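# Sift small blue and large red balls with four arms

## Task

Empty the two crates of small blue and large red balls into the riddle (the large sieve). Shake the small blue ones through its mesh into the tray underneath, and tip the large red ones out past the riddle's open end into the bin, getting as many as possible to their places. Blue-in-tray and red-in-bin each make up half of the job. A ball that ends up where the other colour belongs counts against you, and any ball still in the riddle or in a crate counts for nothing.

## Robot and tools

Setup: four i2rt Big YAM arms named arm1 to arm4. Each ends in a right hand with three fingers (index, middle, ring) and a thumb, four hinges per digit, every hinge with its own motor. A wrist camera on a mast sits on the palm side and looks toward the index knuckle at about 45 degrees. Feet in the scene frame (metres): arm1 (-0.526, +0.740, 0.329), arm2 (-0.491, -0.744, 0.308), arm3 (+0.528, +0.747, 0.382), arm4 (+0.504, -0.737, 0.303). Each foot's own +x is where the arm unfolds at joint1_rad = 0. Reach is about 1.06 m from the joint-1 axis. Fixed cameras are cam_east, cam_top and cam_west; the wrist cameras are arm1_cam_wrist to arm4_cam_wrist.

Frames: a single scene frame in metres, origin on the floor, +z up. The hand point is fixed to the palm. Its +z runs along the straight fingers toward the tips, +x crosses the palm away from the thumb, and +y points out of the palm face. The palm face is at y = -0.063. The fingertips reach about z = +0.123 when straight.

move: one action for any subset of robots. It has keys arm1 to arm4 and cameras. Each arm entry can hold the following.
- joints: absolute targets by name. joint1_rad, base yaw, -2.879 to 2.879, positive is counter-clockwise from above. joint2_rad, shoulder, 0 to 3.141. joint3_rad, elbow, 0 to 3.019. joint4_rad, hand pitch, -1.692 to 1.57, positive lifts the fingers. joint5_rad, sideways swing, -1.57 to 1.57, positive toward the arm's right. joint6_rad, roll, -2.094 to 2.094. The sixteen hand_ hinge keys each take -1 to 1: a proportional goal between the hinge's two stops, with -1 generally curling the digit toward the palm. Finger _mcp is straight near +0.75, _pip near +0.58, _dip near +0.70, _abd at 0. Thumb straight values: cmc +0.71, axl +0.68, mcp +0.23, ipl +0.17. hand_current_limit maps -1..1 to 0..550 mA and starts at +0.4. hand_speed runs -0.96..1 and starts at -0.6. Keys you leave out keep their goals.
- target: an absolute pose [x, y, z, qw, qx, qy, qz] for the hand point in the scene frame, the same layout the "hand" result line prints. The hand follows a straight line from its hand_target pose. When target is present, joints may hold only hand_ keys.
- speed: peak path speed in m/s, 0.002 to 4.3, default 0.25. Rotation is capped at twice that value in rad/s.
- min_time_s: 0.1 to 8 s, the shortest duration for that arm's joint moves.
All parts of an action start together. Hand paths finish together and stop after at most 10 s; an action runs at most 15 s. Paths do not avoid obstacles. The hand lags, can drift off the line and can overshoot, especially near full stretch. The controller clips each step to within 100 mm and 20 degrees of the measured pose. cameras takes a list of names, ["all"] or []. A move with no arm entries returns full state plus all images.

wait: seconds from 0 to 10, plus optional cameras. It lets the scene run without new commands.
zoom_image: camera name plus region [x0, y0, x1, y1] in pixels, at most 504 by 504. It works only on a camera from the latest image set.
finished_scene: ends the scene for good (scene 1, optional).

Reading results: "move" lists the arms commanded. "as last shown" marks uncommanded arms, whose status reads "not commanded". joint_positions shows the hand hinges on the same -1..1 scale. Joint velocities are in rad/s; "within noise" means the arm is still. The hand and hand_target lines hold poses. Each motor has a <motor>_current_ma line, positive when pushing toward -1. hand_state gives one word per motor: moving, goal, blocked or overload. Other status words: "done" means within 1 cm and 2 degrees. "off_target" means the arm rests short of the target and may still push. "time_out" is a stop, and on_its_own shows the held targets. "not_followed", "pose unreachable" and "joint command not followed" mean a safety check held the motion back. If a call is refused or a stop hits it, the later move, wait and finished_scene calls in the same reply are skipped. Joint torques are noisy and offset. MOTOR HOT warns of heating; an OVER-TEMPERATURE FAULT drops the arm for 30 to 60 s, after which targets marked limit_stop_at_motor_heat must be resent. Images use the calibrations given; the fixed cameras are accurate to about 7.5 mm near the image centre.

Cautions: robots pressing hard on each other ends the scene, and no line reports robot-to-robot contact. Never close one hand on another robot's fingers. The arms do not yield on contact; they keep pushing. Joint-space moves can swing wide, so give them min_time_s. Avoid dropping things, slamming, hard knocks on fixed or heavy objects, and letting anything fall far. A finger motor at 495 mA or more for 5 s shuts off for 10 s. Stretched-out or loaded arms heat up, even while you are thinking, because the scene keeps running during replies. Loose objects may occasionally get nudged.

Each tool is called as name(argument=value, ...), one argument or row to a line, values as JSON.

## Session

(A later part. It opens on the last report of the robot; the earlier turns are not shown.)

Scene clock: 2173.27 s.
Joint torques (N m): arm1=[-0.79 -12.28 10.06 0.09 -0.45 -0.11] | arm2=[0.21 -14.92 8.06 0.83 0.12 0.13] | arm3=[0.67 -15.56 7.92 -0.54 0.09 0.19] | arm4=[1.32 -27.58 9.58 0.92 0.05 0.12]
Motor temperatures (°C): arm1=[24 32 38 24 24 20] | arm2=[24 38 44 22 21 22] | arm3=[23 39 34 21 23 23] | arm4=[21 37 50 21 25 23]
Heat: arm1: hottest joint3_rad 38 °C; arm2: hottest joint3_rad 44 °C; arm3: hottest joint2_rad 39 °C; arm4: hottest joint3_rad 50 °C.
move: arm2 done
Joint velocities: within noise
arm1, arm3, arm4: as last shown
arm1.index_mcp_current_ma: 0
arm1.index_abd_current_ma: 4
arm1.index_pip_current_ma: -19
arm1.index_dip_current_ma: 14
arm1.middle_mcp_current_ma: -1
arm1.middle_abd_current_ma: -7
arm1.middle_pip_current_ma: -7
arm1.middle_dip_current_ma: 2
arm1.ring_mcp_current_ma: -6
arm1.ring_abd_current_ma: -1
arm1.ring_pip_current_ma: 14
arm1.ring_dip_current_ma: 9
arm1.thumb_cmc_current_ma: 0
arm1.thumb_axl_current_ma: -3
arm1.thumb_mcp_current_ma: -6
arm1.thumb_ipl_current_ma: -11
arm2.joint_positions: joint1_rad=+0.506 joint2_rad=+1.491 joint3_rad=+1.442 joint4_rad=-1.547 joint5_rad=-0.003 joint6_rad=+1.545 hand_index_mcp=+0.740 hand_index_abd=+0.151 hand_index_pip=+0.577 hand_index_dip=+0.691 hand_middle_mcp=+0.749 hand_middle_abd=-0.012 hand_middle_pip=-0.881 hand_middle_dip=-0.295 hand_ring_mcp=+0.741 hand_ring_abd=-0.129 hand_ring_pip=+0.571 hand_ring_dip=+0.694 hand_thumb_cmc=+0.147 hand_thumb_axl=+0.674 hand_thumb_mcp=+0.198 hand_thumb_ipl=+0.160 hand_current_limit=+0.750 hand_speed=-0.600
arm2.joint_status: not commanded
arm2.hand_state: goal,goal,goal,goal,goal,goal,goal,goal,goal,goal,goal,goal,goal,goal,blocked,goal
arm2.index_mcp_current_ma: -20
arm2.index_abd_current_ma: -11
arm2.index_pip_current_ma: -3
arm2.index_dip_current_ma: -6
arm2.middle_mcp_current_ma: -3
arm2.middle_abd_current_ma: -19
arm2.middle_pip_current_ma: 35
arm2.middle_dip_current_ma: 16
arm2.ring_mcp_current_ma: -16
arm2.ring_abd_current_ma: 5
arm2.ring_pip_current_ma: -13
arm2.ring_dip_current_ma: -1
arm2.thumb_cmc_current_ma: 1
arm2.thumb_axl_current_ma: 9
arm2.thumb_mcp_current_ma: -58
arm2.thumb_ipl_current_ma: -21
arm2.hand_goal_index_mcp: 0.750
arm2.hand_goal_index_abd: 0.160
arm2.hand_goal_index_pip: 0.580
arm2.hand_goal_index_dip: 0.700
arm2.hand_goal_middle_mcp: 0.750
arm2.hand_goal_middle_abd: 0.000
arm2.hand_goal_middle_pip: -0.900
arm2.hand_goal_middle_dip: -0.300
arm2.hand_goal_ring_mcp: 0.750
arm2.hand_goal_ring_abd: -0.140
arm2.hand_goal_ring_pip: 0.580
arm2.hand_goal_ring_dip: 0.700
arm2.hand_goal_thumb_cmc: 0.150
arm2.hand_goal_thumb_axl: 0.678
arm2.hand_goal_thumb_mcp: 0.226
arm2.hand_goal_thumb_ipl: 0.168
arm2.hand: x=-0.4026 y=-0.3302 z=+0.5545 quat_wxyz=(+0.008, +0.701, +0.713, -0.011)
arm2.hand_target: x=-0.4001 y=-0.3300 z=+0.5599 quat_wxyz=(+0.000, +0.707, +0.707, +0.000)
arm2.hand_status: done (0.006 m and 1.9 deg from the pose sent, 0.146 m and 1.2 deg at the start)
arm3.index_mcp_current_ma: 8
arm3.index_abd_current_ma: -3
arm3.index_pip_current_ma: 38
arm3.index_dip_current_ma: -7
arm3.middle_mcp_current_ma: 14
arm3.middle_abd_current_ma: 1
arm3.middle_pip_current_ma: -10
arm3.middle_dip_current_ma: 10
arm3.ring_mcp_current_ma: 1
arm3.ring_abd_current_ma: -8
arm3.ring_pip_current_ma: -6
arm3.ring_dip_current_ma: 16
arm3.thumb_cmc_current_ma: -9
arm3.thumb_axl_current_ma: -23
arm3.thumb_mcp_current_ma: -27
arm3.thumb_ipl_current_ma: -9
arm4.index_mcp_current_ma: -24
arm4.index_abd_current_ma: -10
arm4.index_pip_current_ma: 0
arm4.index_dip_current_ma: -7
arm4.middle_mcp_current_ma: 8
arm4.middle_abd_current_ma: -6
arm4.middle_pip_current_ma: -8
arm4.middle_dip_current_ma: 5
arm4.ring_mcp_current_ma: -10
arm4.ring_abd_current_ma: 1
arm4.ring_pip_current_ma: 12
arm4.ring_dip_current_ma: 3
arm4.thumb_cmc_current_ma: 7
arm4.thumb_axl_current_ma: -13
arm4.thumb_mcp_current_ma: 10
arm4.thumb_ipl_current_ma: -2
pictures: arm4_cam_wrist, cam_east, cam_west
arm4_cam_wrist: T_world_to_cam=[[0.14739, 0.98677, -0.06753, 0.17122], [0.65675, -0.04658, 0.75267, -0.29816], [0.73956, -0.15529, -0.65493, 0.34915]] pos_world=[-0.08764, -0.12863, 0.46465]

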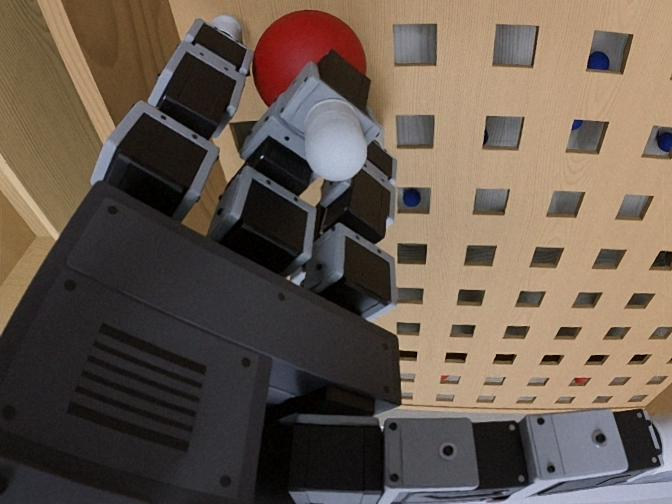

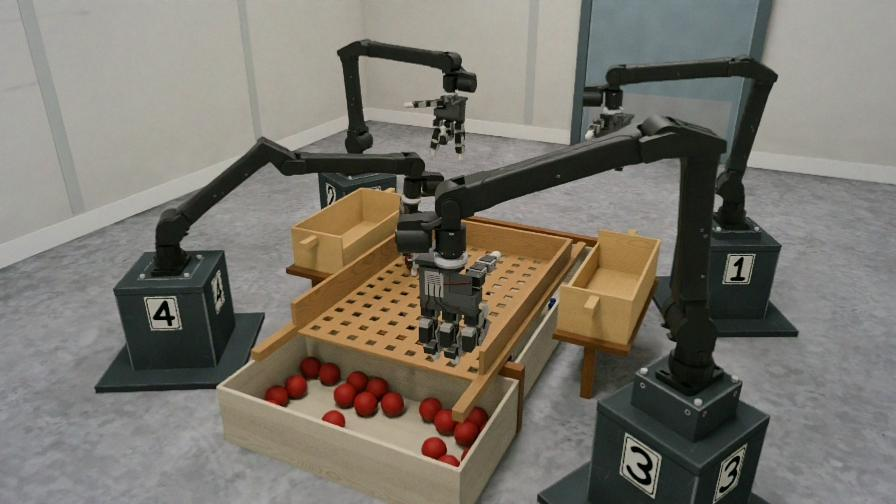

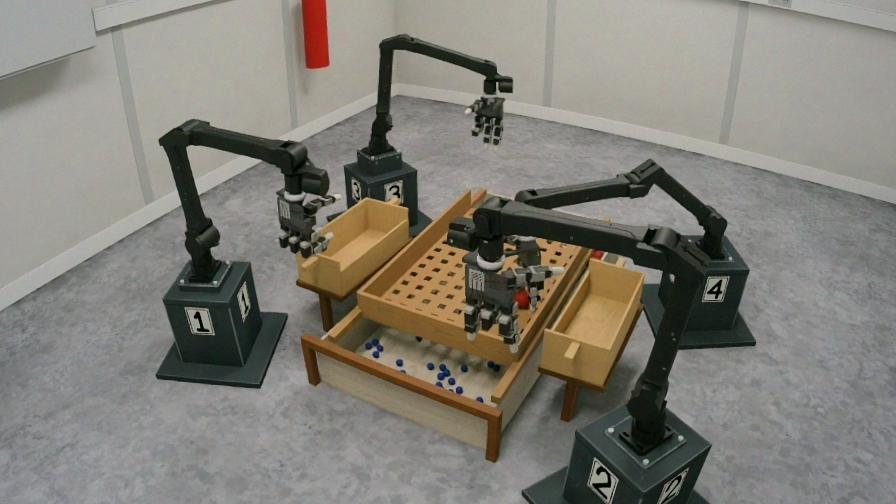

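move(
  arm4={"target": [-0.034, -0.109, 0.385, 0, -0.3624, 0.9320, 0], "speed": 0.1},
  cameras=["cam_west", "arm4_cam_wrist"],
)

zoom_image(
  camera="arm4_cam_wrist",
  region=[170, 0, 470, 225],
)

zoom_image(
  camera="cam_west",
  region=[480, 240, 580, 330],
)

Scene clock: 2183.57 s.
Joint torques (N m): arm1=[-0.97 -12.28 10.04 0.05 -0.45 -0.11] | arm2=[0.09 -15.03 8.12 0.77 0.12 0.11] | arm3=[0.62 -15.56 7.94 -0.57 0.1 0.18] | arm4=[0.73 -27.63 12.48 0.43 0.04 0.16]
Motor temperatures (°C): arm1=[24 32 38 24 24 20] | arm2=[24 38 43 22 21 22] | arm3=[23 39 34 21 23 23] | arm4=[21 37 50 21 25 23]
Heat: arm1: hottest joint3_rad 38 °C; arm2: hottest joint3_rad 43 °C; arm3: hottest joint2_rad 39 °C; arm4: hottest joint3_rad 50 °C.
move: arm4 off_target
Joint velocities: within noise
arm1, arm2, arm3: as last shown
arm1.index_mcp_current_ma: 3
arm1.index_abd_current_ma: -2
arm1.index_pip_current_ma: 6
arm1.index_dip_current_ma: -3
arm1.middle_mcp_current_ma: 1
arm1.middle_abd_current_ma: -11
arm1.middle_pip_current_ma: 2
arm1.middle_dip_current_ma: -1
arm1.ring_mcp_current_ma: -19
arm1.ring_abd_current_ma: -7
arm1.ring_pip_current_ma: -4
arm1.ring_dip_current_ma: 2
arm1.thumb_cmc_current_ma: 20
arm1.thumb_axl_current_ma: 0
arm1.thumb_mcp_current_ma: -5
arm1.thumb_ipl_current_ma: -12
arm2.joint_positions: joint1_rad=+0.506 joint2_rad=+1.491 joint3_rad=+1.442 joint4_rad=-1.547 joint5_rad=-0.003 joint6_rad=+1.546 hand_index_mcp=+0.740 hand_index_abd=+0.151 hand_index_pip=+0.577 hand_index_dip=+0.691 hand_middle_mcp=+0.749 hand_middle_abd=-0.012 hand_middle_pip=-0.881 hand_middle_dip=-0.295 hand_ring_mcp=+0.741 hand_ring_abd=-0.129 hand_ring_pip=+0.571 hand_ring_dip=+0.694 hand_thumb_cmc=+0.147 hand_thumb_axl=+0.674 hand_thumb_mcp=+0.198 hand_thumb_ipl=+0.160 hand_current_limit=+0.750 hand_speed=-0.600
arm2.index_pip_current_ma: -8
arm2.index_dip_current_ma: -3
arm2.middle_mcp_current_ma: -1
arm2.middle_abd_current_ma: -16
arm2.middle_pip_current_ma: 39
arm2.middle_dip_current_ma: 11
arm2.ring_mcp_current_ma: -18
arm2.ring_abd_current_ma: 6
arm2.ring_pip_current_ma: -12
arm2.ring_dip_current_ma: -8
arm2.thumb_cmc_current_ma: -1
arm2.thumb_axl_current_ma: 3
arm2.thumb_mcp_current_ma: -63
arm2.thumb_ipl_current_ma: -15
arm3.index_mcp_current_ma: 16
arm3.index_abd_current_ma: -8
arm3.index_dip_current_ma: -9
arm3.middle_mcp_current_ma: 10
arm3.middle_abd_current_ma: 6
arm3.middle_pip_current_ma: -16
arm3.middle_dip_current_ma: 15
arm3.ring_mcp_current_ma: 0
arm3.ring_abd_current_ma: -7
arm3.ring_pip_current_ma: -15
arm3.ring_dip_current_ma: 20
arm3.thumb_cmc_current_ma: -6
arm3.thumb_axl_current_ma: -22
arm3.thumb_mcp_current_ma: -25
arm3.thumb_ipl_current_ma: -7
arm4.joint_positions: joint1_rad=+0.216 joint2_rad=+2.487 joint3_rad=+2.458 joint4_rad=-1.594 joint5_rad=+0.000 joint6_rad=-0.013 hand_index_mcp=+0.741 hand_index_abd=+0.115 hand_index_pip=+0.576 hand_index_dip=+0.697 hand_middle_mcp=+0.753 hand_middle_abd=+0.005 hand_middle_pip=-0.895 hand_middle_dip=-0.299 hand_ring_mcp=+0.747 hand_ring_abd=-0.097 hand_ring_pip=+0.580 hand_ring_dip=+0.698 hand_thumb_cmc=+0.147 hand_thumb_axl=+0.680 hand_thumb_mcp=+0.218 hand_thumb_ipl=+0.165 hand_current_limit=+0.750 hand_speed=-0.600
arm4.joint_status: not commanded
arm4.hand_state: goal,goal,goal,goal,goal,goal,goal,goal,goal,goal,goal,goal,goal,goal,goal,goal
arm4.index_mcp_current_ma: -17
arm4.index_abd_current_ma: -8
arm4.index_pip_current_ma: 10
arm4.index_dip_current_ma: 2
arm4.middle_mcp_current_ma: 20
arm4.middle_abd_current_ma: -6
arm4.middle_pip_current_ma: 12
arm4.middle_dip_current_ma: 3
arm4.ring_mcp_current_ma: -7
arm4.ring_abd_current_ma: 3
arm4.ring_pip_current_ma: 6
arm4.ring_dip_current_ma: 10
arm4.thumb_cmc_current_ma: 2
arm4.thumb_axl_current_ma: -4
arm4.thumb_mcp_current_ma: 1
arm4.thumb_ipl_current_ma: -12
arm4.hand_goal_index_mcp: 0.750
arm4.hand_goal_index_abd: 0.120
arm4.hand_goal_index_pip: 0.580
arm4.hand_goal_index_dip: 0.700
arm4.hand_goal_middle_mcp: 0.750
arm4.hand_goal_middle_abd: 0.000
arm4.hand_goal_middle_pip: -0.900
arm4.hand_goal_middle_dip: -0.300
arm4.hand_goal_ring_mcp: 0.750
arm4.hand_goal_ring_abd: -0.100
arm4.hand_goal_ring_pip: 0.580
arm4.hand_goal_ring_dip: 0.700
arm4.hand_goal_thumb_cmc: 0.150
arm4.hand_goal_thumb_axl: 0.678
arm4.hand_goal_thumb_mcp: 0.226
arm4.hand_goal_thumb_ipl: 0.168
arm4.hand: x=-0.0199 y=-0.1092 z=+0.3466 quat_wxyz=(+0.009, -0.360, +0.933, -0.025)
arm4.hand_target: x=-0.0332 y=-0.1097 z=+0.3848 quat_wxyz=(+0.000, -0.362, +0.932, +0.000)
arm4.hand_status: off_target (0.041 m and 3.1 deg from the pose sent, 0.039 m and 1.9 deg at the start)
pictures: arm4_cam_wrist, cam_west
arm4_cam_wrist: T_world_to_cam=[[0.14847, 0.9856, -0.08098, 0.17909], [0.6462, -0.0347, 0.76238, -0.30177], [0.74859, -0.16552, -0.64204, 0.33958]] pos_world=[-0.08579, -0.13078, 0.46259]

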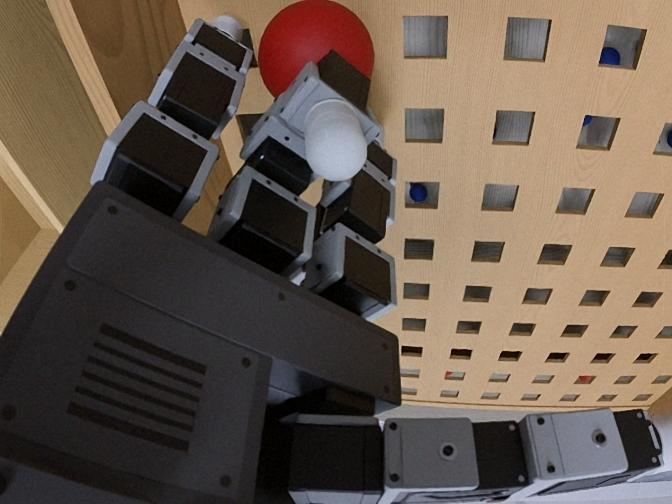

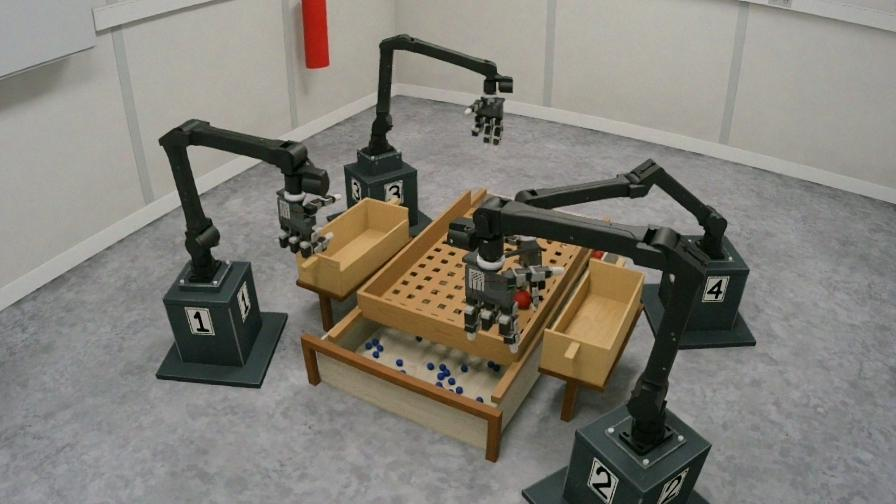

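Scaled by 1.680 from the camera's image (finer frame: 960x720).

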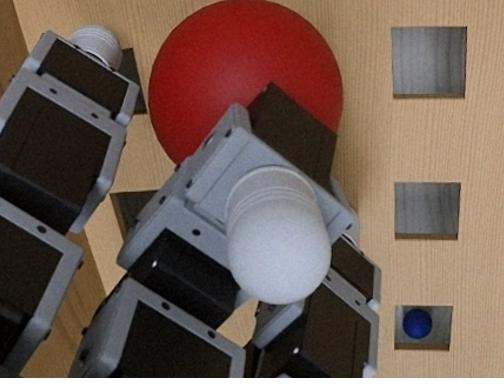

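Scaled by 5.040.

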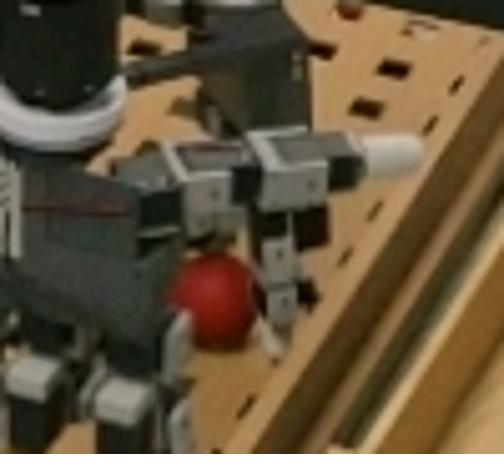

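move(
  arm4={"target": [-0.026, -0.095, 0.435, 0, -0.3624, 0.9320, 0], "speed": 0.15},
)

move(
  arm4={"target": [-0.026, -0.094, 0.388, 0, -0.3624, 0.9320, 0], "speed": 0.1},
  cameras=["cam_west", "arm4_cam_wrist", "cam_top"],
)

zoom_image(
  camera="arm4_cam_wrist",
  region=[170, 0, 470, 225],
)

zoom_image(
  camera="cam_west",
  region=[480, 240, 580, 330],
)

Scene clock: 2190.47 s.
Joint torques (N m): arm1=[-0.79 -12.4 10.07 0.06 -0.44 -0.11] | arm2=[0.09 -14.97 8.06 0.77 0.11 0.13] | arm3=[0.67 -15.56 7.92 -0.54 0.1 0.19] | arm4=[-0.56 -26.64 13.27 0.49 0.09 -0.05]
Motor temperatures (°C): arm1=[24 32 38 24 24 20] | arm2=[24 38 43 22 21 22] | arm3=[23 39 34 21 23 23] | arm4=[21 37 50 21 25 23]
Heat: arm1: hottest joint3_rad 38 °C; arm2: hottest joint3_rad 43 °C; arm3: hottest joint2_rad 39 °C; arm4: hottest joint3_rad 50 °C.
move: arm4 off_target
Joint velocities: within noise
arm1, arm2, arm3: as last shown
arm1.index_mcp_current_ma: -5
arm1.index_abd_current_ma: -3
arm1.index_pip_current_ma: -9
arm1.index_dip_current_ma: 20
arm1.middle_mcp_current_ma: -2
arm1.middle_abd_current_ma: -3
arm1.middle_pip_current_ma: -2
arm1.middle_dip_current_ma: -9
arm1.ring_abd_current_ma: -6
arm1.ring_pip_current_ma: 2
arm1.ring_dip_current_ma: 9
arm1.thumb_cmc_current_ma: 6
arm1.thumb_axl_current_ma: -6
arm1.thumb_mcp_current_ma: 4
arm1.thumb_ipl_current_ma: -8
arm2.index_pip_current_ma: -9
arm2.index_dip_current_ma: -7
arm2.middle_mcp_current_ma: -4
arm2.middle_abd_current_ma: -19
arm2.middle_pip_current_ma: 38
arm2.middle_dip_current_ma: 12
arm2.ring_mcp_current_ma: -13
arm2.ring_abd_current_ma: 13
arm2.ring_pip_current_ma: -10
arm2.ring_dip_current_ma: -4
arm2.thumb_cmc_current_ma: 1
arm2.thumb_axl_current_ma: 4
arm2.thumb_mcp_current_ma: -58
arm2.thumb_ipl_current_ma: -12
arm3.index_mcp_current_ma: 20
arm3.index_abd_current_ma: -3
arm3.index_pip_current_ma: 35
arm3.middle_mcp_current_ma: 16
arm3.middle_abd_current_ma: -3
arm3.middle_pip_current_ma: -11
arm3.middle_dip_current_ma: 16
arm3.ring_mcp_current_ma: -3
arm3.ring_abd_current_ma: -8
arm3.ring_pip_current_ma: -3
arm3.ring_dip_current_ma: 22
arm3.thumb_cmc_current_ma: -10
arm3.thumb_axl_current_ma: -18
arm3.thumb_mcp_current_ma: -18
arm3.thumb_ipl_current_ma: -14
arm4.joint_positions: joint1_rad=+0.216 joint2_rad=+2.479 joint3_rad=+2.591 joint4_rad=-1.696 joint5_rad=+0.000 joint6_rad=-0.019 hand_index_mcp=+0.741 hand_index_abd=+0.115 hand_index_pip=+0.576 hand_index_dip=+0.697 hand_middle_mcp=+0.753 hand_middle_abd=+0.005 hand_middle_pip=-0.895 hand_middle_dip=-0.299 hand_ring_mcp=+0.747 hand_ring_abd=-0.097 hand_ring_pip=+0.580 hand_ring_dip=+0.698 hand_thumb_cmc=+0.147 hand_thumb_axl=+0.680 hand_thumb_mcp=+0.218 hand_thumb_ipl=+0.165 hand_current_limit=+0.750 hand_speed=-0.600
arm4.joint_status: not commanded
arm4.hand_state: goal,goal,goal,goal,goal,goal,goal,goal,goal,goal,goal,goal,goal,goal,goal,goal
arm4.index_mcp_current_ma: -15
arm4.index_abd_current_ma: -6
arm4.index_pip_current_ma: 4
arm4.index_dip_current_ma: 7
arm4.middle_mcp_current_ma: 10
arm4.middle_abd_current_ma: 3
arm4.middle_pip_current_ma: -9
arm4.middle_dip_current_ma: -6
arm4.ring_mcp_current_ma: 1
arm4.ring_abd_current_ma: 3
arm4.ring_pip_current_ma: 2
arm4.ring_dip_current_ma: -4
arm4.thumb_cmc_current_ma: -5
arm4.thumb_axl_current_ma: 3
arm4.thumb_mcp_current_ma: 0
arm4.thumb_ipl_current_ma: -12
arm4.hand_goal_index_mcp: 0.750
arm4.hand_goal_index_abd: 0.120
arm4.hand_goal_index_pip: 0.580
arm4.hand_goal_index_dip: 0.700
arm4.hand_goal_middle_mcp: 0.750
arm4.hand_goal_middle_abd: 0.000
arm4.hand_goal_middle_pip: -0.900
arm4.hand_goal_middle_dip: -0.300
arm4.hand_goal_ring_mcp: 0.750
arm4.hand_goal_ring_abd: -0.100
arm4.hand_goal_ring_pip: 0.580
arm4.hand_goal_ring_dip: 0.700
arm4.hand_goal_thumb_cmc: 0.150
arm4.hand_goal_thumb_axl: 0.678
arm4.hand_goal_thumb_mcp: 0.226
arm4.hand_goal_thumb_ipl: 0.168
arm4.hand: x=-0.0245 y=-0.1048 z=+0.4066 quat_wxyz=(+0.002, -0.363, +0.932, -0.007)
arm4.hand_target: x=-0.0250 y=-0.0961 z=+0.4349 quat_wxyz=(-0.005, -0.363, +0.932, +0.016)
arm4.hand_status: off_target (0.030 m and 0.8 deg from the pose sent, 0.090 m and 3.1 deg at the start; a joint's target at an end of its range on 19 of 30 steps)
pictures: none

Scene clock: 2191.70 s.
Joint torques (N m): arm1=[-0.85 -12.4 10.04 0.08 -0.44 -0.11] | arm2=[0.15 -15.03 8.02 0.8 0.1 0.13] | arm3=[0.67 -15.44 7.94 -0.5 0.1 0.19] | arm4=[-1.03 -24.88 9.99 1.05 0.08 0.02]
Motor temperatures (°C): arm1=[24 32 38 24 24 20] | arm2=[24 38 43 22 21 22] | arm3=[23 39 34 21 23 23] | arm4=[21 37 50 21 25 23]
Heat: arm1: hottest joint3_rad 38 °C; arm2: hottest joint3_rad 43 °C; arm3: hottest joint2_rad 39 °C; arm4: hottest joint3_rad 50 °C.
move: arm4 done
Joint velocities: within noise
arm1, arm2, arm3: as last shown
arm1.index_mcp_current_ma: -8
arm1.index_abd_current_ma: 16
arm1.index_pip_current_ma: -2
arm1.index_dip_current_ma: -1
arm1.middle_mcp_current_ma: 2
arm1.middle_abd_current_ma: -4
arm1.middle_pip_current_ma: 8
arm1.middle_dip_current_ma: -10
arm1.ring_mcp_current_ma: -7
arm1.ring_abd_current_ma: -4
arm1.ring_pip_current_ma: 1
arm1.ring_dip_current_ma: -7
arm1.thumb_cmc_current_ma: 11
arm1.thumb_axl_current_ma: -4
arm1.thumb_mcp_current_ma: 7
arm1.thumb_ipl_current_ma: -6
arm2.index_mcp_current_ma: -18
arm2.index_abd_current_ma: -9
arm2.index_pip_current_ma: -10
arm2.index_dip_current_ma: 0
arm2.middle_mcp_current_ma: -3
arm2.middle_pip_current_ma: 36
arm2.middle_dip_current_ma: 17
arm2.ring_mcp_current_ma: -16
arm2.ring_abd_current_ma: 5
arm2.ring_pip_current_ma: -14
arm2.ring_dip_current_ma: -6
arm2.thumb_cmc_current_ma: -1
arm2.thumb_axl_current_ma: 0
arm2.thumb_mcp_current_ma: -55
arm2.thumb_ipl_current_ma: -8
arm3.index_mcp_current_ma: 13
arm3.index_abd_current_ma: -10
arm3.index_pip_current_ma: 36
arm3.index_dip_current_ma: -5
arm3.middle_mcp_current_ma: 17
arm3.middle_abd_current_ma: -1
arm3.middle_pip_current_ma: -10
arm3.middle_dip_current_ma: 18
arm3.ring_mcp_current_ma: 7
arm3.ring_abd_current_ma: -4
arm3.ring_dip_current_ma: 21
arm3.thumb_cmc_current_ma: -6
arm3.thumb_axl_current_ma: -16
arm3.thumb_mcp_current_ma: -20
arm3.thumb_ipl_current_ma: -13
arm4.joint_positions: joint1_rad=+0.216 joint2_rad=+2.498 joint3_rad=+2.581 joint4_rad=-1.661 joint5_rad=+0.000 joint6_rad=-0.019 hand_index_mcp=+0.741 hand_index_abd=+0.115 hand_index_pip=+0.576 hand_index_dip=+0.697 hand_middle_mcp=+0.753 hand_middle_abd=+0.005 hand_middle_pip=-0.895 hand_middle_dip=-0.299 hand_ring_mcp=+0.747 hand_ring_abd=-0.097 hand_ring_pip=+0.580 hand_ring_dip=+0.698 hand_thumb_cmc=+0.147 hand_thumb_axl=+0.680 hand_thumb_mcp=+0.218 hand_thumb_ipl=+0.165 hand_current_limit=+0.750 hand_speed=-0.600
arm4.joint_status: not commanded
arm4.hand_state: goal,goal,goal,goal,goal,goal,goal,goal,goal,goal,goal,goal,goal,goal,goal,goal
arm4.index_mcp_current_ma: -8
arm4.index_abd_current_ma: 2
arm4.index_pip_current_ma: 14
arm4.index_dip_current_ma: -9
arm4.middle_mcp_current_ma: 5
arm4.middle_abd_current_ma: -4
arm4.middle_pip_current_ma: 4
arm4.middle_dip_current_ma: 0
arm4.ring_mcp_current_ma: -9
arm4.ring_abd_current_ma: 8
arm4.ring_pip_current_ma: -6
arm4.ring_dip_current_ma: -2
arm4.thumb_cmc_current_ma: -1
arm4.thumb_axl_current_ma: -8
arm4.thumb_mcp_current_ma: -1
arm4.thumb_ipl_current_ma: -6
arm4.hand_goal_index_mcp: 0.750
arm4.hand_goal_index_abd: 0.120
arm4.hand_goal_index_pip: 0.580
arm4.hand_goal_index_dip: 0.700
arm4.hand_goal_middle_mcp: 0.750
arm4.hand_goal_middle_abd: 0.000
arm4.hand_goal_middle_pip: -0.900
arm4.hand_goal_middle_dip: -0.300
arm4.hand_goal_ring_mcp: 0.750
arm4.hand_goal_ring_abd: -0.100
arm4.hand_goal_ring_pip: 0.580
arm4.hand_goal_ring_dip: 0.700
arm4.hand_goal_thumb_cmc: 0.150
arm4.hand_goal_thumb_axl: 0.678
arm4.hand_goal_thumb_mcp: 0.226
arm4.hand_goal_thumb_ipl: 0.168
arm4.hand: x=-0.0285 y=-0.1003 z=+0.3899 quat_wxyz=(+0.001, -0.363, +0.932, -0.004)
arm4.hand_target: x=-0.0259 y=-0.0941 z=+0.3879 quat_wxyz=(+0.000, -0.362, +0.932, +0.000)
arm4.hand_status: done (0.007 m and 0.4 deg from the pose sent, 0.021 m and 0.8 deg at the start)
pictures: arm4_cam_wrist, cam_top, cam_west
arm4_cam_wrist: T_world_to_cam=[[0.1404, 0.98876, -0.05134, 0.16358], [0.66954, -0.05662, 0.74062, -0.32199], [0.72939, -0.13836, -0.66996, 0.38829]] pos_world=[-0.09059, -0.12625, 0.50701]

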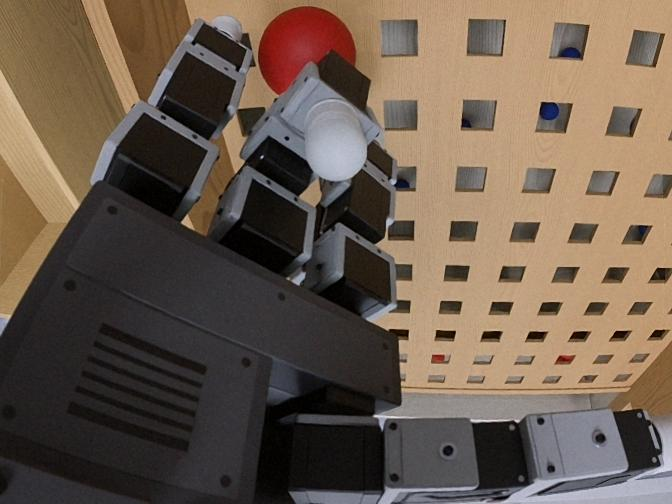

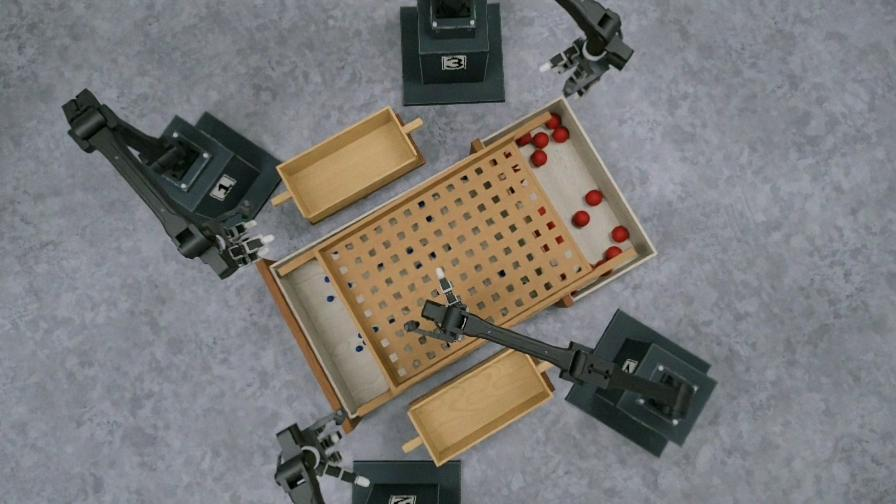

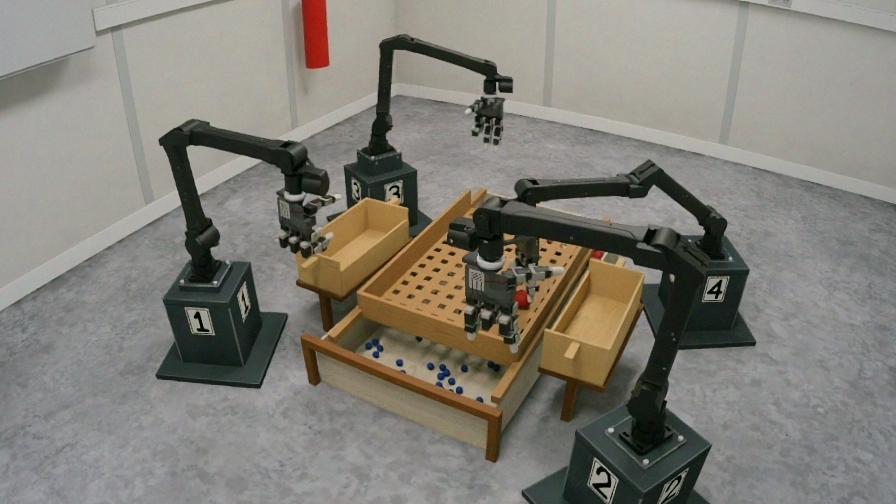

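Scaled by 1.680 from the camera's image (finer frame: 960x720).

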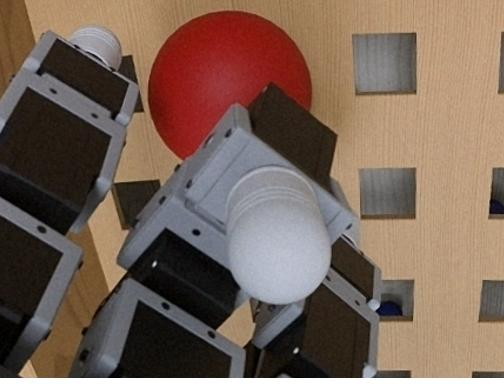

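Scaled by 5.040.

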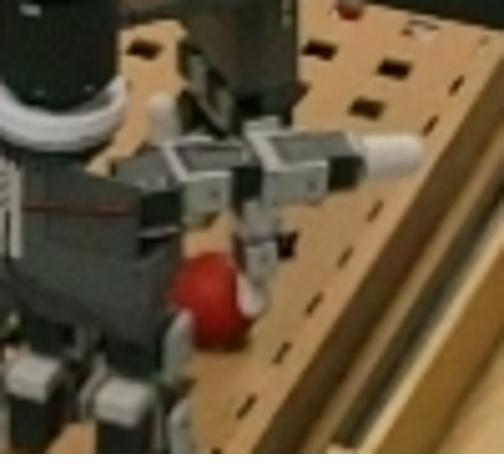

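move(
  arm4={"target": [-0.037, -0.092, 0.368, 0, -0.3624, 0.9320, 0], "speed": 0.1},
  cameras=["cam_west", "arm4_cam_wrist"],
)

zoom_image(
  camera="arm4_cam_wrist",
  region=[170, 0, 470, 225],
)

zoom_image(
  camera="cam_west",
  region=[480, 240, 580, 330],
)

Scene clock: 2217.17 s.
Joint torques (N m): arm1=[-0.73 -12.34 10.03 0.05 -0.44 -0.12] | arm2=[0.15 -15.15 8.05 0.75 0.08 0.13] | arm3=[0.62 -15.56 7.92 -0.54 0.09 0.19] | arm4=[0.26 -25.88 12.98 0.91 0.04 0.13]
Motor temperatures (°C): arm1=[24 32 38 24 24 20] | arm2=[24 38 42 22 21 22] | arm3=[23 39 34 21 23 23] | arm4=[21 39 50 21 25 23]
Heat: arm1: hottest joint3_rad 38 °C; arm2: hottest joint3_rad 42 °C; arm3: hottest joint2_rad 39 °C; arm4: hottest joint3_rad 50 °C.
move: arm4 off_target
Joint velocities: within noise
arm1, arm2, arm3: as last shown
arm1.index_mcp_current_ma: -1
arm1.index_abd_current_ma: 7
arm1.index_pip_current_ma: -10
arm1.index_dip_current_ma: 2
arm1.middle_mcp_current_ma: -11
arm1.middle_abd_current_ma: -3
arm1.middle_pip_current_ma: -8
arm1.middle_dip_current_ma: -8
arm1.ring_mcp_current_ma: -11
arm1.ring_abd_current_ma: 1
arm1.ring_pip_current_ma: 13
arm1.ring_dip_current_ma: 4
arm1.thumb_cmc_current_ma: -2
arm1.thumb_axl_current_ma: 0
arm1.thumb_mcp_current_ma: -10
arm1.thumb_ipl_current_ma: -8
arm2.index_mcp_current_ma: -17
arm2.index_abd_current_ma: -5
arm2.index_pip_current_ma: -7
arm2.index_dip_current_ma: -2
arm2.middle_mcp_current_ma: -7
arm2.middle_abd_current_ma: -15
arm2.middle_pip_current_ma: 31
arm2.middle_dip_current_ma: 11
arm2.ring_mcp_current_ma: -18
arm2.ring_abd_current_ma: 7
arm2.ring_pip_current_ma: -5
arm2.ring_dip_current_ma: 0
arm2.thumb_cmc_current_ma: -3
arm2.thumb_axl_current_ma: 4
arm2.thumb_mcp_current_ma: -56
arm2.thumb_ipl_current_ma: -18
arm3.index_mcp_current_ma: 16
arm3.index_abd_current_ma: -4
arm3.index_pip_current_ma: 42
arm3.index_dip_current_ma: -8
arm3.middle_abd_current_ma: 2
arm3.middle_pip_current_ma: -12
arm3.middle_dip_current_ma: 10
arm3.ring_mcp_current_ma: -1
arm3.ring_abd_current_ma: -6
arm3.ring_pip_current_ma: -11
arm3.ring_dip_current_ma: 22
arm3.thumb_cmc_current_ma: -4
arm3.thumb_axl_current_ma: -24
arm3.thumb_mcp_current_ma: -27
arm3.thumb_ipl_current_ma: -7
arm4.joint_positions: joint1_rad=+0.216 joint2_rad=+2.552 joint3_rad=+2.581 joint4_rad=-1.650 joint5_rad=+0.000 joint6_rad=-0.019 hand_index_mcp=+0.741 hand_index_abd=+0.115 hand_index_pip=+0.576 hand_index_dip=+0.697 hand_middle_mcp=+0.753 hand_middle_abd=+0.005 hand_middle_pip=-0.895 hand_middle_dip=-0.299 hand_ring_mcp=+0.747 hand_ring_abd=-0.097 hand_ring_pip=+0.580 hand_ring_dip=+0.698 hand_thumb_cmc=+0.147 hand_thumb_axl=+0.680 hand_thumb_mcp=+0.218 hand_thumb_ipl=+0.165 hand_current_limit=+0.750 hand_speed=-0.600
arm4.joint_status: not commanded
arm4.hand_state: goal,goal,goal,goal,goal,goal,goal,goal,goal,goal,goal,goal,goal,goal,goal,goal
arm4.index_mcp_current_ma: -8
arm4.index_abd_current_ma: -1
arm4.index_pip_current_ma: -3
arm4.index_dip_current_ma: 0
arm4.middle_mcp_current_ma: 2
arm4.middle_abd_current_ma: -3
arm4.middle_pip_current_ma: 0
arm4.middle_dip_current_ma: -24
arm4.ring_mcp_current_ma: 2
arm4.ring_abd_current_ma: 8
arm4.ring_pip_current_ma: 12
arm4.ring_dip_current_ma: 6
arm4.thumb_cmc_current_ma: -5
arm4.thumb_axl_current_ma: 0
arm4.thumb_mcp_current_ma: 7
arm4.thumb_ipl_current_ma: -20
arm4.hand_goal_index_mcp: 0.750
arm4.hand_goal_index_abd: 0.120
arm4.hand_goal_index_pip: 0.580
arm4.hand_goal_index_dip: 0.700
arm4.hand_goal_middle_mcp: 0.750
arm4.hand_goal_middle_abd: 0.000
arm4.hand_goal_middle_pip: -0.900
arm4.hand_goal_middle_dip: -0.300
arm4.hand_goal_ring_mcp: 0.750
arm4.hand_goal_ring_abd: -0.100
arm4.hand_goal_ring_pip: 0.580
arm4.hand_goal_ring_dip: 0.700
arm4.hand_goal_thumb_cmc: 0.150
arm4.hand_goal_thumb_axl: 0.678
arm4.hand_goal_thumb_mcp: 0.226
arm4.hand_goal_thumb_ipl: 0.168
arm4.hand: x=-0.0280 y=-0.1008 z=+0.3470 quat_wxyz=(+0.008, -0.363, +0.932, -0.024)
arm4.hand_target: x=-0.0363 y=-0.0928 z=+0.3681 quat_wxyz=(+0.000, -0.362, +0.932, +0.000)
arm4.hand_status: off_target (0.024 m and 2.9 deg from the pose sent, 0.025 m and 0.4 deg at the start)
pictures: arm4_cam_wrist, cam_west
arm4_cam_wrist: T_world_to_cam=[[0.1422, 0.9867, -0.07874, 0.17116], [0.64809, -0.03269, 0.76086, -0.29583], [0.74817, -0.15922, -0.64412, 0.34857]] pos_world=[-0.0934, -0.12305, 0.46308]

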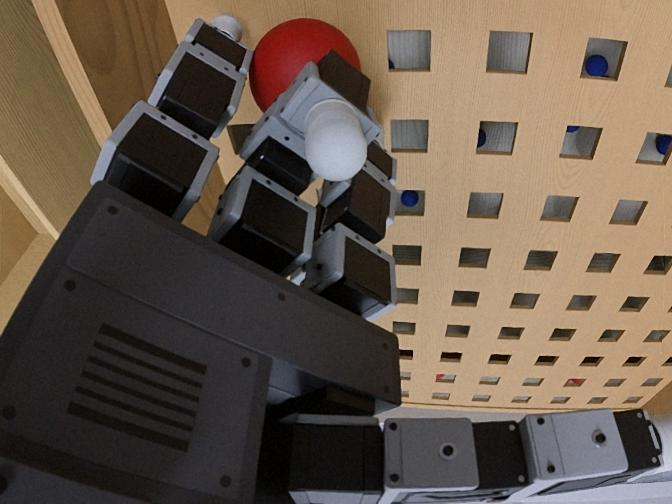

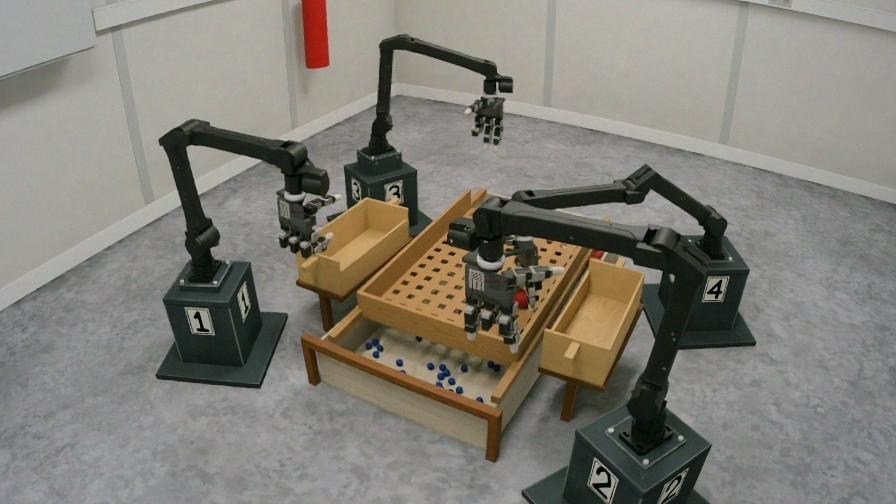

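Scaled by 1.680 from the camera's image (finer frame: 960x720).

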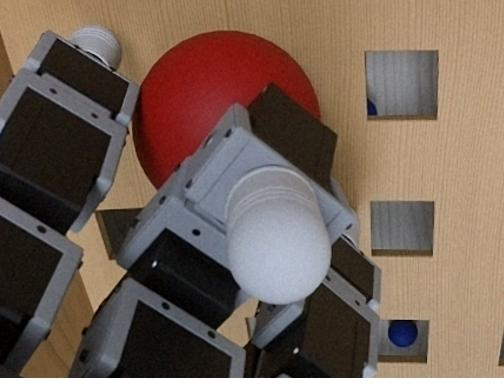

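Scaled by 5.040.

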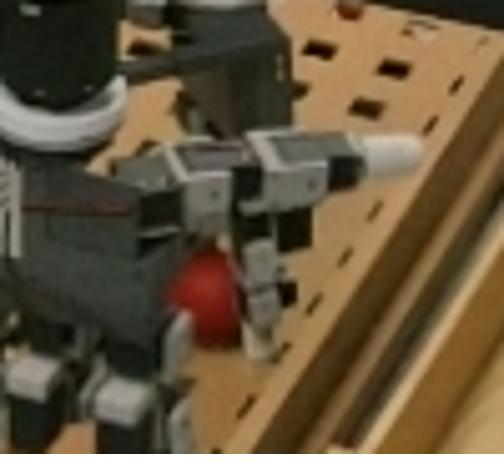

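move(
  arm4={"target": [-0.032, -0.094, 0.437, 0, -0.3624, 0.9320, 0], "speed": 0.15},
)

move(
  arm4={"target": [-0.036, -0.090, 0.378, 0, -0.3624, 0.9320, 0], "speed": 0.1},
  cameras=["cam_west", "arm4_cam_wrist"],
)

zoom_image(
  camera="arm4_cam_wrist",
  region=[170, 0, 470, 225],
)

zoom_image(
  camera="cam_west",
  region=[480, 240, 580, 330],
)

Scene clock: 2230.53 s.
Joint torques (N m): arm1=[-0.79 -12.28 10.03 0.06 -0.45 -0.11] | arm2=[-0.03 -14.97 8.01 0.79 0.11 0.12] | arm3=[0.67 -15.56 7.92 -0.54 0.1 0.19] | arm4=[0.09 -26.81 13.29 0.44 0.12 0.02]
Motor temperatures (°C): arm1=[24 32 38 24 24 20] | arm2=[24 38 42 22 21 22] | arm3=[23 39 34 21 23 23] | arm4=[21 40 52 21 25 23]
Heat: arm1: hottest joint3_rad 38 °C; arm2: hottest joint3_rad 42 °C; arm3: hottest joint2_rad 39 °C; arm4: hottest joint3_rad 52 °C.
move: arm4 off_target
Joint velocities: within noise
arm1, arm2: as last shown
arm1.index_mcp_current_ma: 1
arm1.index_abd_current_ma: 1
arm1.index_pip_current_ma: 5
arm1.index_dip_current_ma: 3
arm1.middle_mcp_current_ma: 3
arm1.middle_abd_current_ma: -15
arm1.middle_pip_current_ma: 0
arm1.middle_dip_current_ma: -3
arm1.ring_mcp_current_ma: -15
arm1.ring_abd_current_ma: 3
arm1.ring_pip_current_ma: 10
arm1.ring_dip_current_ma: 3
arm1.thumb_cmc_current_ma: 13
arm1.thumb_axl_current_ma: -1
arm1.thumb_mcp_current_ma: -11
arm1.thumb_ipl_current_ma: -6
arm2.index_mcp_current_ma: -13
arm2.index_abd_current_ma: -10
arm2.index_pip_current_ma: -8
arm2.index_dip_current_ma: -4
arm2.middle_mcp_current_ma: -4
arm2.middle_abd_current_ma: -18
arm2.middle_pip_current_ma: 34
arm2.middle_dip_current_ma: 13
arm2.ring_mcp_current_ma: -19
arm2.ring_abd_current_ma: 6
arm2.ring_pip_current_ma: -13
arm2.ring_dip_current_ma: -6
arm2.thumb_cmc_current_ma: 6
arm2.thumb_axl_current_ma: 3
arm2.thumb_ipl_current_ma: -16
arm3.joint_positions: joint1_rad=+0.920 joint2_rad=+1.673 joint3_rad=+1.380 joint4_rad=-1.252 joint5_rad=-0.005 joint6_rad=+2.019 hand_index_mcp=+0.795 hand_index_abd=-0.005 hand_index_pip=-0.959 hand_index_dip=+0.298 hand_middle_mcp=+0.785 hand_middle_abd=-0.013 hand_middle_pip=+0.297 hand_middle_dip=+0.671 hand_ring_mcp=+0.783 hand_ring_abd=+0.001 hand_ring_pip=+0.297 hand_ring_dip=+0.663 hand_thumb_cmc=-0.509 hand_thumb_axl=+0.665 hand_thumb_mcp=+0.198 hand_thumb_ipl=+0.156 hand_current_limit=+0.750 hand_speed=-0.600
arm3.joint_status: not commanded
arm3.hand_state: goal,goal,blocked,goal,goal,goal,goal,blocked,goal,goal,goal,goal,goal,goal,blocked,goal
arm3.index_mcp_current_ma: 18
arm3.index_abd_current_ma: -2
arm3.index_pip_current_ma: 39
arm3.index_dip_current_ma: -8
arm3.middle_mcp_current_ma: 15
arm3.middle_abd_current_ma: 1
arm3.middle_pip_current_ma: -10
arm3.middle_dip_current_ma: 11
arm3.ring_mcp_current_ma: 6
arm3.ring_abd_current_ma: -6
arm3.ring_pip_current_ma: 0
arm3.ring_dip_current_ma: 14
arm3.thumb_cmc_current_ma: -1
arm3.thumb_axl_current_ma: -16
arm3.thumb_mcp_current_ma: -26
arm3.thumb_ipl_current_ma: -11
arm3.hand_goal_index_mcp: 0.780
arm3.hand_goal_index_abd: 0.000
arm3.hand_goal_index_pip: -1.000
arm3.hand_goal_index_dip: 0.300
arm3.hand_goal_middle_mcp: 0.780
arm3.hand_goal_middle_abd: 0.000
arm3.hand_goal_middle_pip: 0.300
arm3.hand_goal_middle_dip: 0.650
arm3.hand_goal_ring_mcp: 0.780
arm3.hand_goal_ring_abd: 0.000
arm3.hand_goal_ring_pip: 0.300
arm3.hand_goal_ring_dip: 0.650
arm3.hand_goal_thumb_cmc: -0.500
arm3.hand_goal_thumb_axl: 0.678
arm3.hand_goal_thumb_mcp: 0.226
arm3.hand_goal_thumb_ipl: 0.168
arm3.hand: x=+0.6615 y=+0.3207 z=+0.5262 quat_wxyz=(+0.005, +0.708, -0.706, +0.016)
arm3.hand_target: x=+0.6601 y=+0.3298 z=+0.5203 quat_wxyz=(+0.000, +0.707, -0.707, +0.000)
arm3.hand_status: not commanded
arm4.joint_positions: joint1_rad=+0.216 joint2_rad=+2.495 joint3_rad=+2.615 joint4_rad=-1.696 joint5_rad=+0.000 joint6_rad=-0.019 hand_index_mcp=+0.742 hand_index_abd=+0.115 hand_index_pip=+0.577 hand_index_dip=+0.697 hand_middle_mcp=+0.753 hand_middle_abd=+0.005 hand_middle_pip=-0.895 hand_middle_dip=-0.299 hand_ring_mcp=+0.747 hand_ring_abd=-0.097 hand_ring_pip=+0.580 hand_ring_dip=+0.698 hand_thumb_cmc=+0.147 hand_thumb_axl=+0.680 hand_thumb_mcp=+0.218 hand_thumb_ipl=+0.165 hand_current_limit=+0.750 hand_speed=-0.600
arm4.joint_status: not commanded
arm4.hand_state: goal,goal,goal,goal,goal,goal,goal,goal,goal,goal,goal,goal,goal,goal,goal,goal
arm4.index_mcp_current_ma: -16
arm4.index_abd_current_ma: -15
arm4.index_pip_current_ma: 4
arm4.index_dip_current_ma: -10
arm4.middle_mcp_current_ma: 5
arm4.middle_abd_current_ma: -2
arm4.middle_pip_current_ma: 3
arm4.middle_dip_current_ma: -13
arm4.ring_mcp_current_ma: 8
arm4.ring_abd_current_ma: 8
arm4.ring_pip_current_ma: 2
arm4.ring_dip_current_ma: 0
arm4.thumb_cmc_current_ma: 4
arm4.thumb_axl_current_ma: -11
arm4.thumb_mcp_current_ma: 7
arm4.thumb_ipl_current_ma: 6
arm4.hand_goal_index_mcp: 0.750
arm4.hand_goal_index_abd: 0.120
arm4.hand_goal_index_pip: 0.580
arm4.hand_goal_index_dip: 0.700
arm4.hand_goal_middle_mcp: 0.750
arm4.hand_goal_middle_abd: 0.000
arm4.hand_goal_middle_pip: -0.900
arm4.hand_goal_middle_dip: -0.300
arm4.hand_goal_ring_mcp: 0.750
arm4.hand_goal_ring_abd: -0.100
arm4.hand_goal_ring_pip: 0.580
arm4.hand_goal_ring_dip: 0.700
arm4.hand_goal_thumb_cmc: 0.150
arm4.hand_goal_thumb_axl: 0.678
arm4.hand_goal_thumb_mcp: 0.226
arm4.hand_goal_thumb_ipl: 0.168
arm4.hand: x=-0.0274 y=-0.1014 z=+0.4045 quat_wxyz=(+0.001, -0.363, +0.932, -0.003)
arm4.hand_target: x=-0.0308 y=-0.0953 z=+0.4367 quat_wxyz=(-0.007, -0.363, +0.931, +0.021)
arm4.hand_status: off_target (0.034 m and 0.4 deg from the pose sent, 0.090 m and 2.9 deg at the start; a joint's target at an end of its range on 28 of 35 steps)
pictures: none

Scene clock: 2232.13 s.
Joint torques (N m): arm1=[-0.79 -12.28 10.02 0.06 -0.44 -0.11] | arm2=[0.21 -14.62 8.02 0.76 0.11 0.13] | arm3=[0.62 -15.44 7.94 -0.51 0.1 0.19] | arm4=[-0.03 -26.7 13.38 0.98 0.06 0.04]
Motor temperatures (°C): arm1=[24 32 38 24 24 20] | arm2=[24 38 42 22 21 22] | arm3=[23 39 34 21 22 23] | arm4=[21 41 52 21 25 23]
Heat: arm1: hottest joint3_rad 38 °C; arm2: hottest joint3_rad 42 °C; arm3: hottest joint2_rad 39 °C; arm4: hottest joint3_rad 52 °C.
move: arm4 off_target
Joint velocities: arm1=[within noise] | arm2=[within noise] | arm3=[-0.005 0.005 -0.012 -0.012 -0.066 -0.154] | arm4=[within noise]
arm1.joint_positions: joint1_rad=-0.269 joint2_rad=+1.463 joint3_rad=+1.356 joint4_rad=-1.486 joint5_rad=+0.009 joint6_rad=-1.364 hand_index_mcp=+0.711 hand_index_abd=+0.015 hand_index_pip=-0.787 hand_index_dip=+0.666 hand_middle_mcp=+0.701 hand_middle_abd=+0.006 hand_middle_pip=-0.783 hand_middle_dip=+0.664 hand_ring_mcp=+0.701 hand_ring_abd=+0.020 hand_ring_pip=-0.793 hand_ring_dip=+0.665 hand_thumb_cmc=-0.569 hand_thumb_axl=+0.682 hand_thumb_mcp=+0.167 hand_thumb_ipl=+0.090 hand_current_limit=+0.750 hand_speed=-0.600
arm1.joint_status: not commanded
arm1.hand_state: goal,goal,blocked,goal,goal,goal,blocked,goal,goal,blocked,blocked,goal,goal,goal,blocked,goal
arm1.index_mcp_current_ma: 3
arm1.index_abd_current_ma: -1
arm1.index_pip_current_ma: 7
arm1.index_dip_current_ma: -2
arm1.middle_mcp_current_ma: 1
arm1.middle_abd_current_ma: -7
arm1.middle_pip_current_ma: 11
arm1.middle_dip_current_ma: -17
arm1.ring_mcp_current_ma: -19
arm1.ring_abd_current_ma: -7
arm1.ring_pip_current_ma: 4
arm1.ring_dip_current_ma: 6
arm1.thumb_cmc_current_ma: 4
arm1.thumb_axl_current_ma: -3
arm1.thumb_mcp_current_ma: 5
arm1.thumb_ipl_current_ma: -12
arm1.hand_goal_index_mcp: 0.700
arm1.hand_goal_index_abd: 0.000
arm1.hand_goal_index_pip: -0.820
arm1.hand_goal_index_dip: 0.650
arm1.hand_goal_middle_mcp: 0.700
arm1.hand_goal_middle_abd: 0.000
arm1.hand_goal_middle_pip: -0.820
arm1.hand_goal_middle_dip: 0.650
arm1.hand_goal_ring_mcp: 0.700
arm1.hand_goal_ring_abd: 0.000
arm1.hand_goal_ring_pip: -0.820
arm1.hand_goal_ring_dip: 0.650
arm1.hand_goal_thumb_cmc: -0.570
arm1.hand_goal_thumb_axl: 0.678
arm1.hand_goal_thumb_mcp: 0.200
arm1.hand_goal_thumb_ipl: 0.100
arm1.hand: x=-0.3606 y=+0.3021 z=+0.5543 quat_wxyz=(-0.010, +0.710, +0.704, +0.004)
arm1.hand_target: x=-0.3600 y=+0.3000 z=+0.5601 quat_wxyz=(+0.000, +0.707, +0.707, +0.000)
arm1.hand_status: not commanded
arm2, arm3: as last shown
arm2.index_mcp_current_ma: -17
arm2.index_abd_current_ma: -8
arm2.index_pip_current_ma: -6
arm2.index_dip_current_ma: -3
arm2.middle_mcp_current_ma: -9
arm2.middle_abd_current_ma: -17
arm2.middle_pip_current_ma: 40
arm2.ring_abd_current_ma: 4
arm2.ring_dip_current_ma: -9
arm2.thumb_cmc_current_ma: 0
arm2.thumb_axl_current_ma: 8
arm2.thumb_mcp_current_ma: -64
arm2.thumb_ipl_current_ma: -17
arm3.index_mcp_current_ma: 12
arm3.index_abd_current_ma: -6
arm3.index_pip_current_ma: 37
arm3.index_dip_current_ma: -9
arm3.middle_mcp_current_ma: 19
arm3.middle_abd_current_ma: -1
arm3.middle_pip_current_ma: -16
arm3.middle_dip_current_ma: 8
arm3.ring_mcp_current_ma: -6
arm3.ring_abd_current_ma: -2
arm3.ring_pip_current_ma: -9
arm3.ring_dip_current_ma: 15
arm3.thumb_cmc_current_ma: 1
arm3.thumb_axl_current_ma: -18
arm3.thumb_mcp_current_ma: -23
arm3.thumb_ipl_current_ma: -10
arm4.joint_positions: joint1_rad=+0.216 joint2_rad=+2.567 joint3_rad=+2.619 joint4_rad=-1.684 joint5_rad=+0.000 joint6_rad=-0.019 hand_index_mcp=+0.742 hand_index_abd=+0.115 hand_index_pip=+0.577 hand_index_dip=+0.697 hand_middle_mcp=+0.753 hand_middle_abd=+0.005 hand_middle_pip=-0.895 hand_middle_dip=-0.299 hand_ring_mcp=+0.746 hand_ring_abd=-0.097 hand_ring_pip=+0.580 hand_ring_dip=+0.698 hand_thumb_cmc=+0.147 hand_thumb_axl=+0.680 hand_thumb_mcp=+0.218 hand_thumb_ipl=+0.165 hand_current_limit=+0.750 hand_speed=-0.600
arm4.joint_status: not commanded
arm4.hand_state: goal,goal,goal,goal,goal,goal,goal,goal,goal,goal,goal,goal,goal,goal,goal,goal
arm4.index_mcp_current_ma: -21
arm4.index_abd_current_ma: -7
arm4.index_pip_current_ma: 15
arm4.index_dip_current_ma: 2
arm4.middle_mcp_current_ma: 10
arm4.middle_abd_current_ma: -2
arm4.middle_pip_current_ma: 17
arm4.middle_dip_current_ma: -3
arm4.ring_mcp_current_ma: -10
arm4.ring_abd_current_ma: 4
arm4.ring_pip_current_ma: 16
arm4.ring_dip_current_ma: 9
arm4.thumb_cmc_current_ma: 2
arm4.thumb_axl_current_ma: -7
arm4.thumb_mcp_current_ma: 3
arm4.thumb_ipl_current_ma: -3
arm4.hand_goal_index_mcp: 0.750
arm4.hand_goal_index_abd: 0.120
arm4.hand_goal_index_pip: 0.580
arm4.hand_goal_index_dip: 0.700
arm4.hand_goal_middle_mcp: 0.750
arm4.hand_goal_middle_abd: 0.000
arm4.hand_goal_middle_pip: -0.900
arm4.hand_goal_middle_dip: -0.300
arm4.hand_goal_ring_mcp: 0.750
arm4.hand_goal_ring_abd: -0.100
arm4.hand_goal_ring_pip: 0.580
arm4.hand_goal_ring_dip: 0.700
arm4.hand_goal_thumb_cmc: 0.150
arm4.hand_goal_thumb_axl: 0.678
arm4.hand_goal_thumb_mcp: 0.226
arm4.hand_goal_thumb_ipl: 0.168
arm4.hand: x=-0.0272 y=-0.1017 z=+0.3492 quat_wxyz=(+0.011, -0.362, +0.931, -0.030)
arm4.hand_target: x=-0.0349 y=-0.0911 z=+0.3783 quat_wxyz=(+0.000, -0.362, +0.932, +0.000)
arm4.hand_status: off_target (0.032 m and 3.6 deg from the pose sent, 0.030 m and 0.4 deg at the start)
pictures: arm4_cam_wrist, cam_west
arm4_cam_wrist: T_world_to_cam=[[0.14289, 0.98592, -0.08683, 0.17489], [0.64174, -0.0255, 0.7665, -0.29944], [0.7535, -0.16524, -0.63635, 0.34604]] pos_world=[-0.09357, -0.12288, 0.4649]

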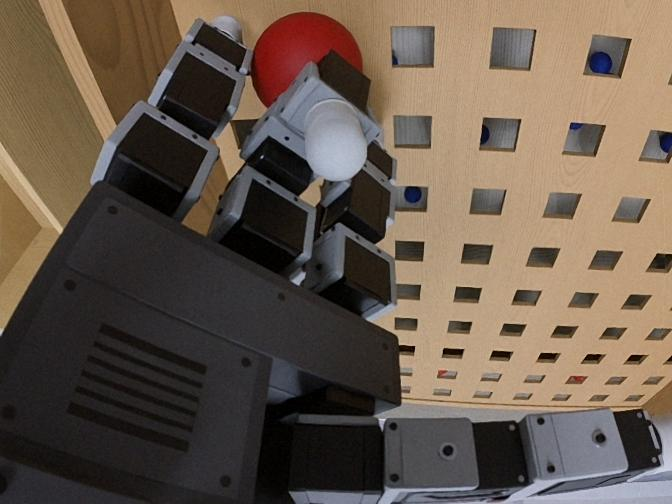

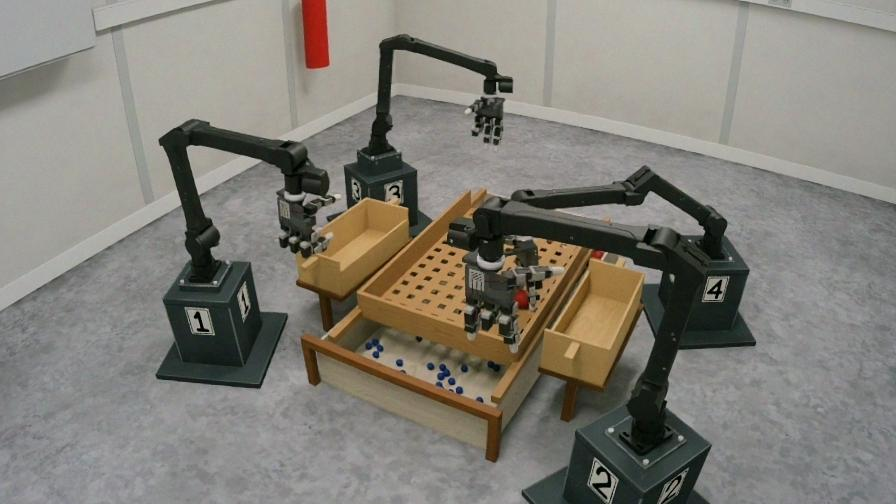

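Scaled by 1.680 from the camera's image (finer frame: 960x720).

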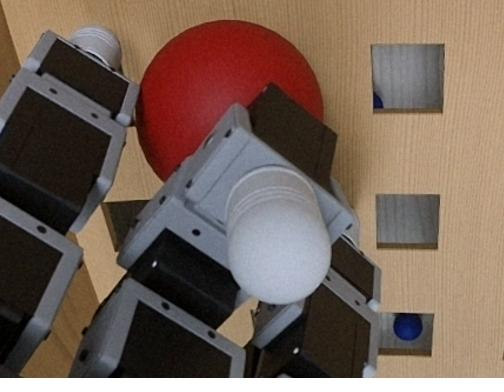

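Scaled by 5.040.

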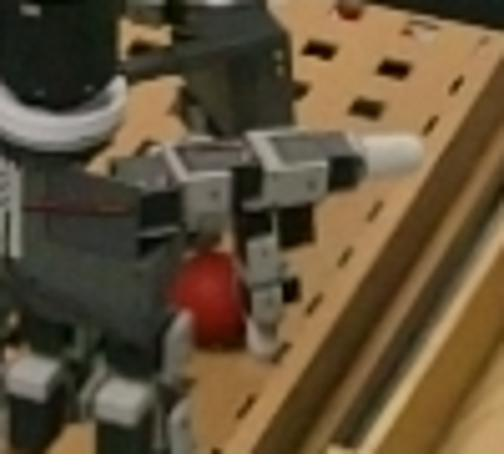

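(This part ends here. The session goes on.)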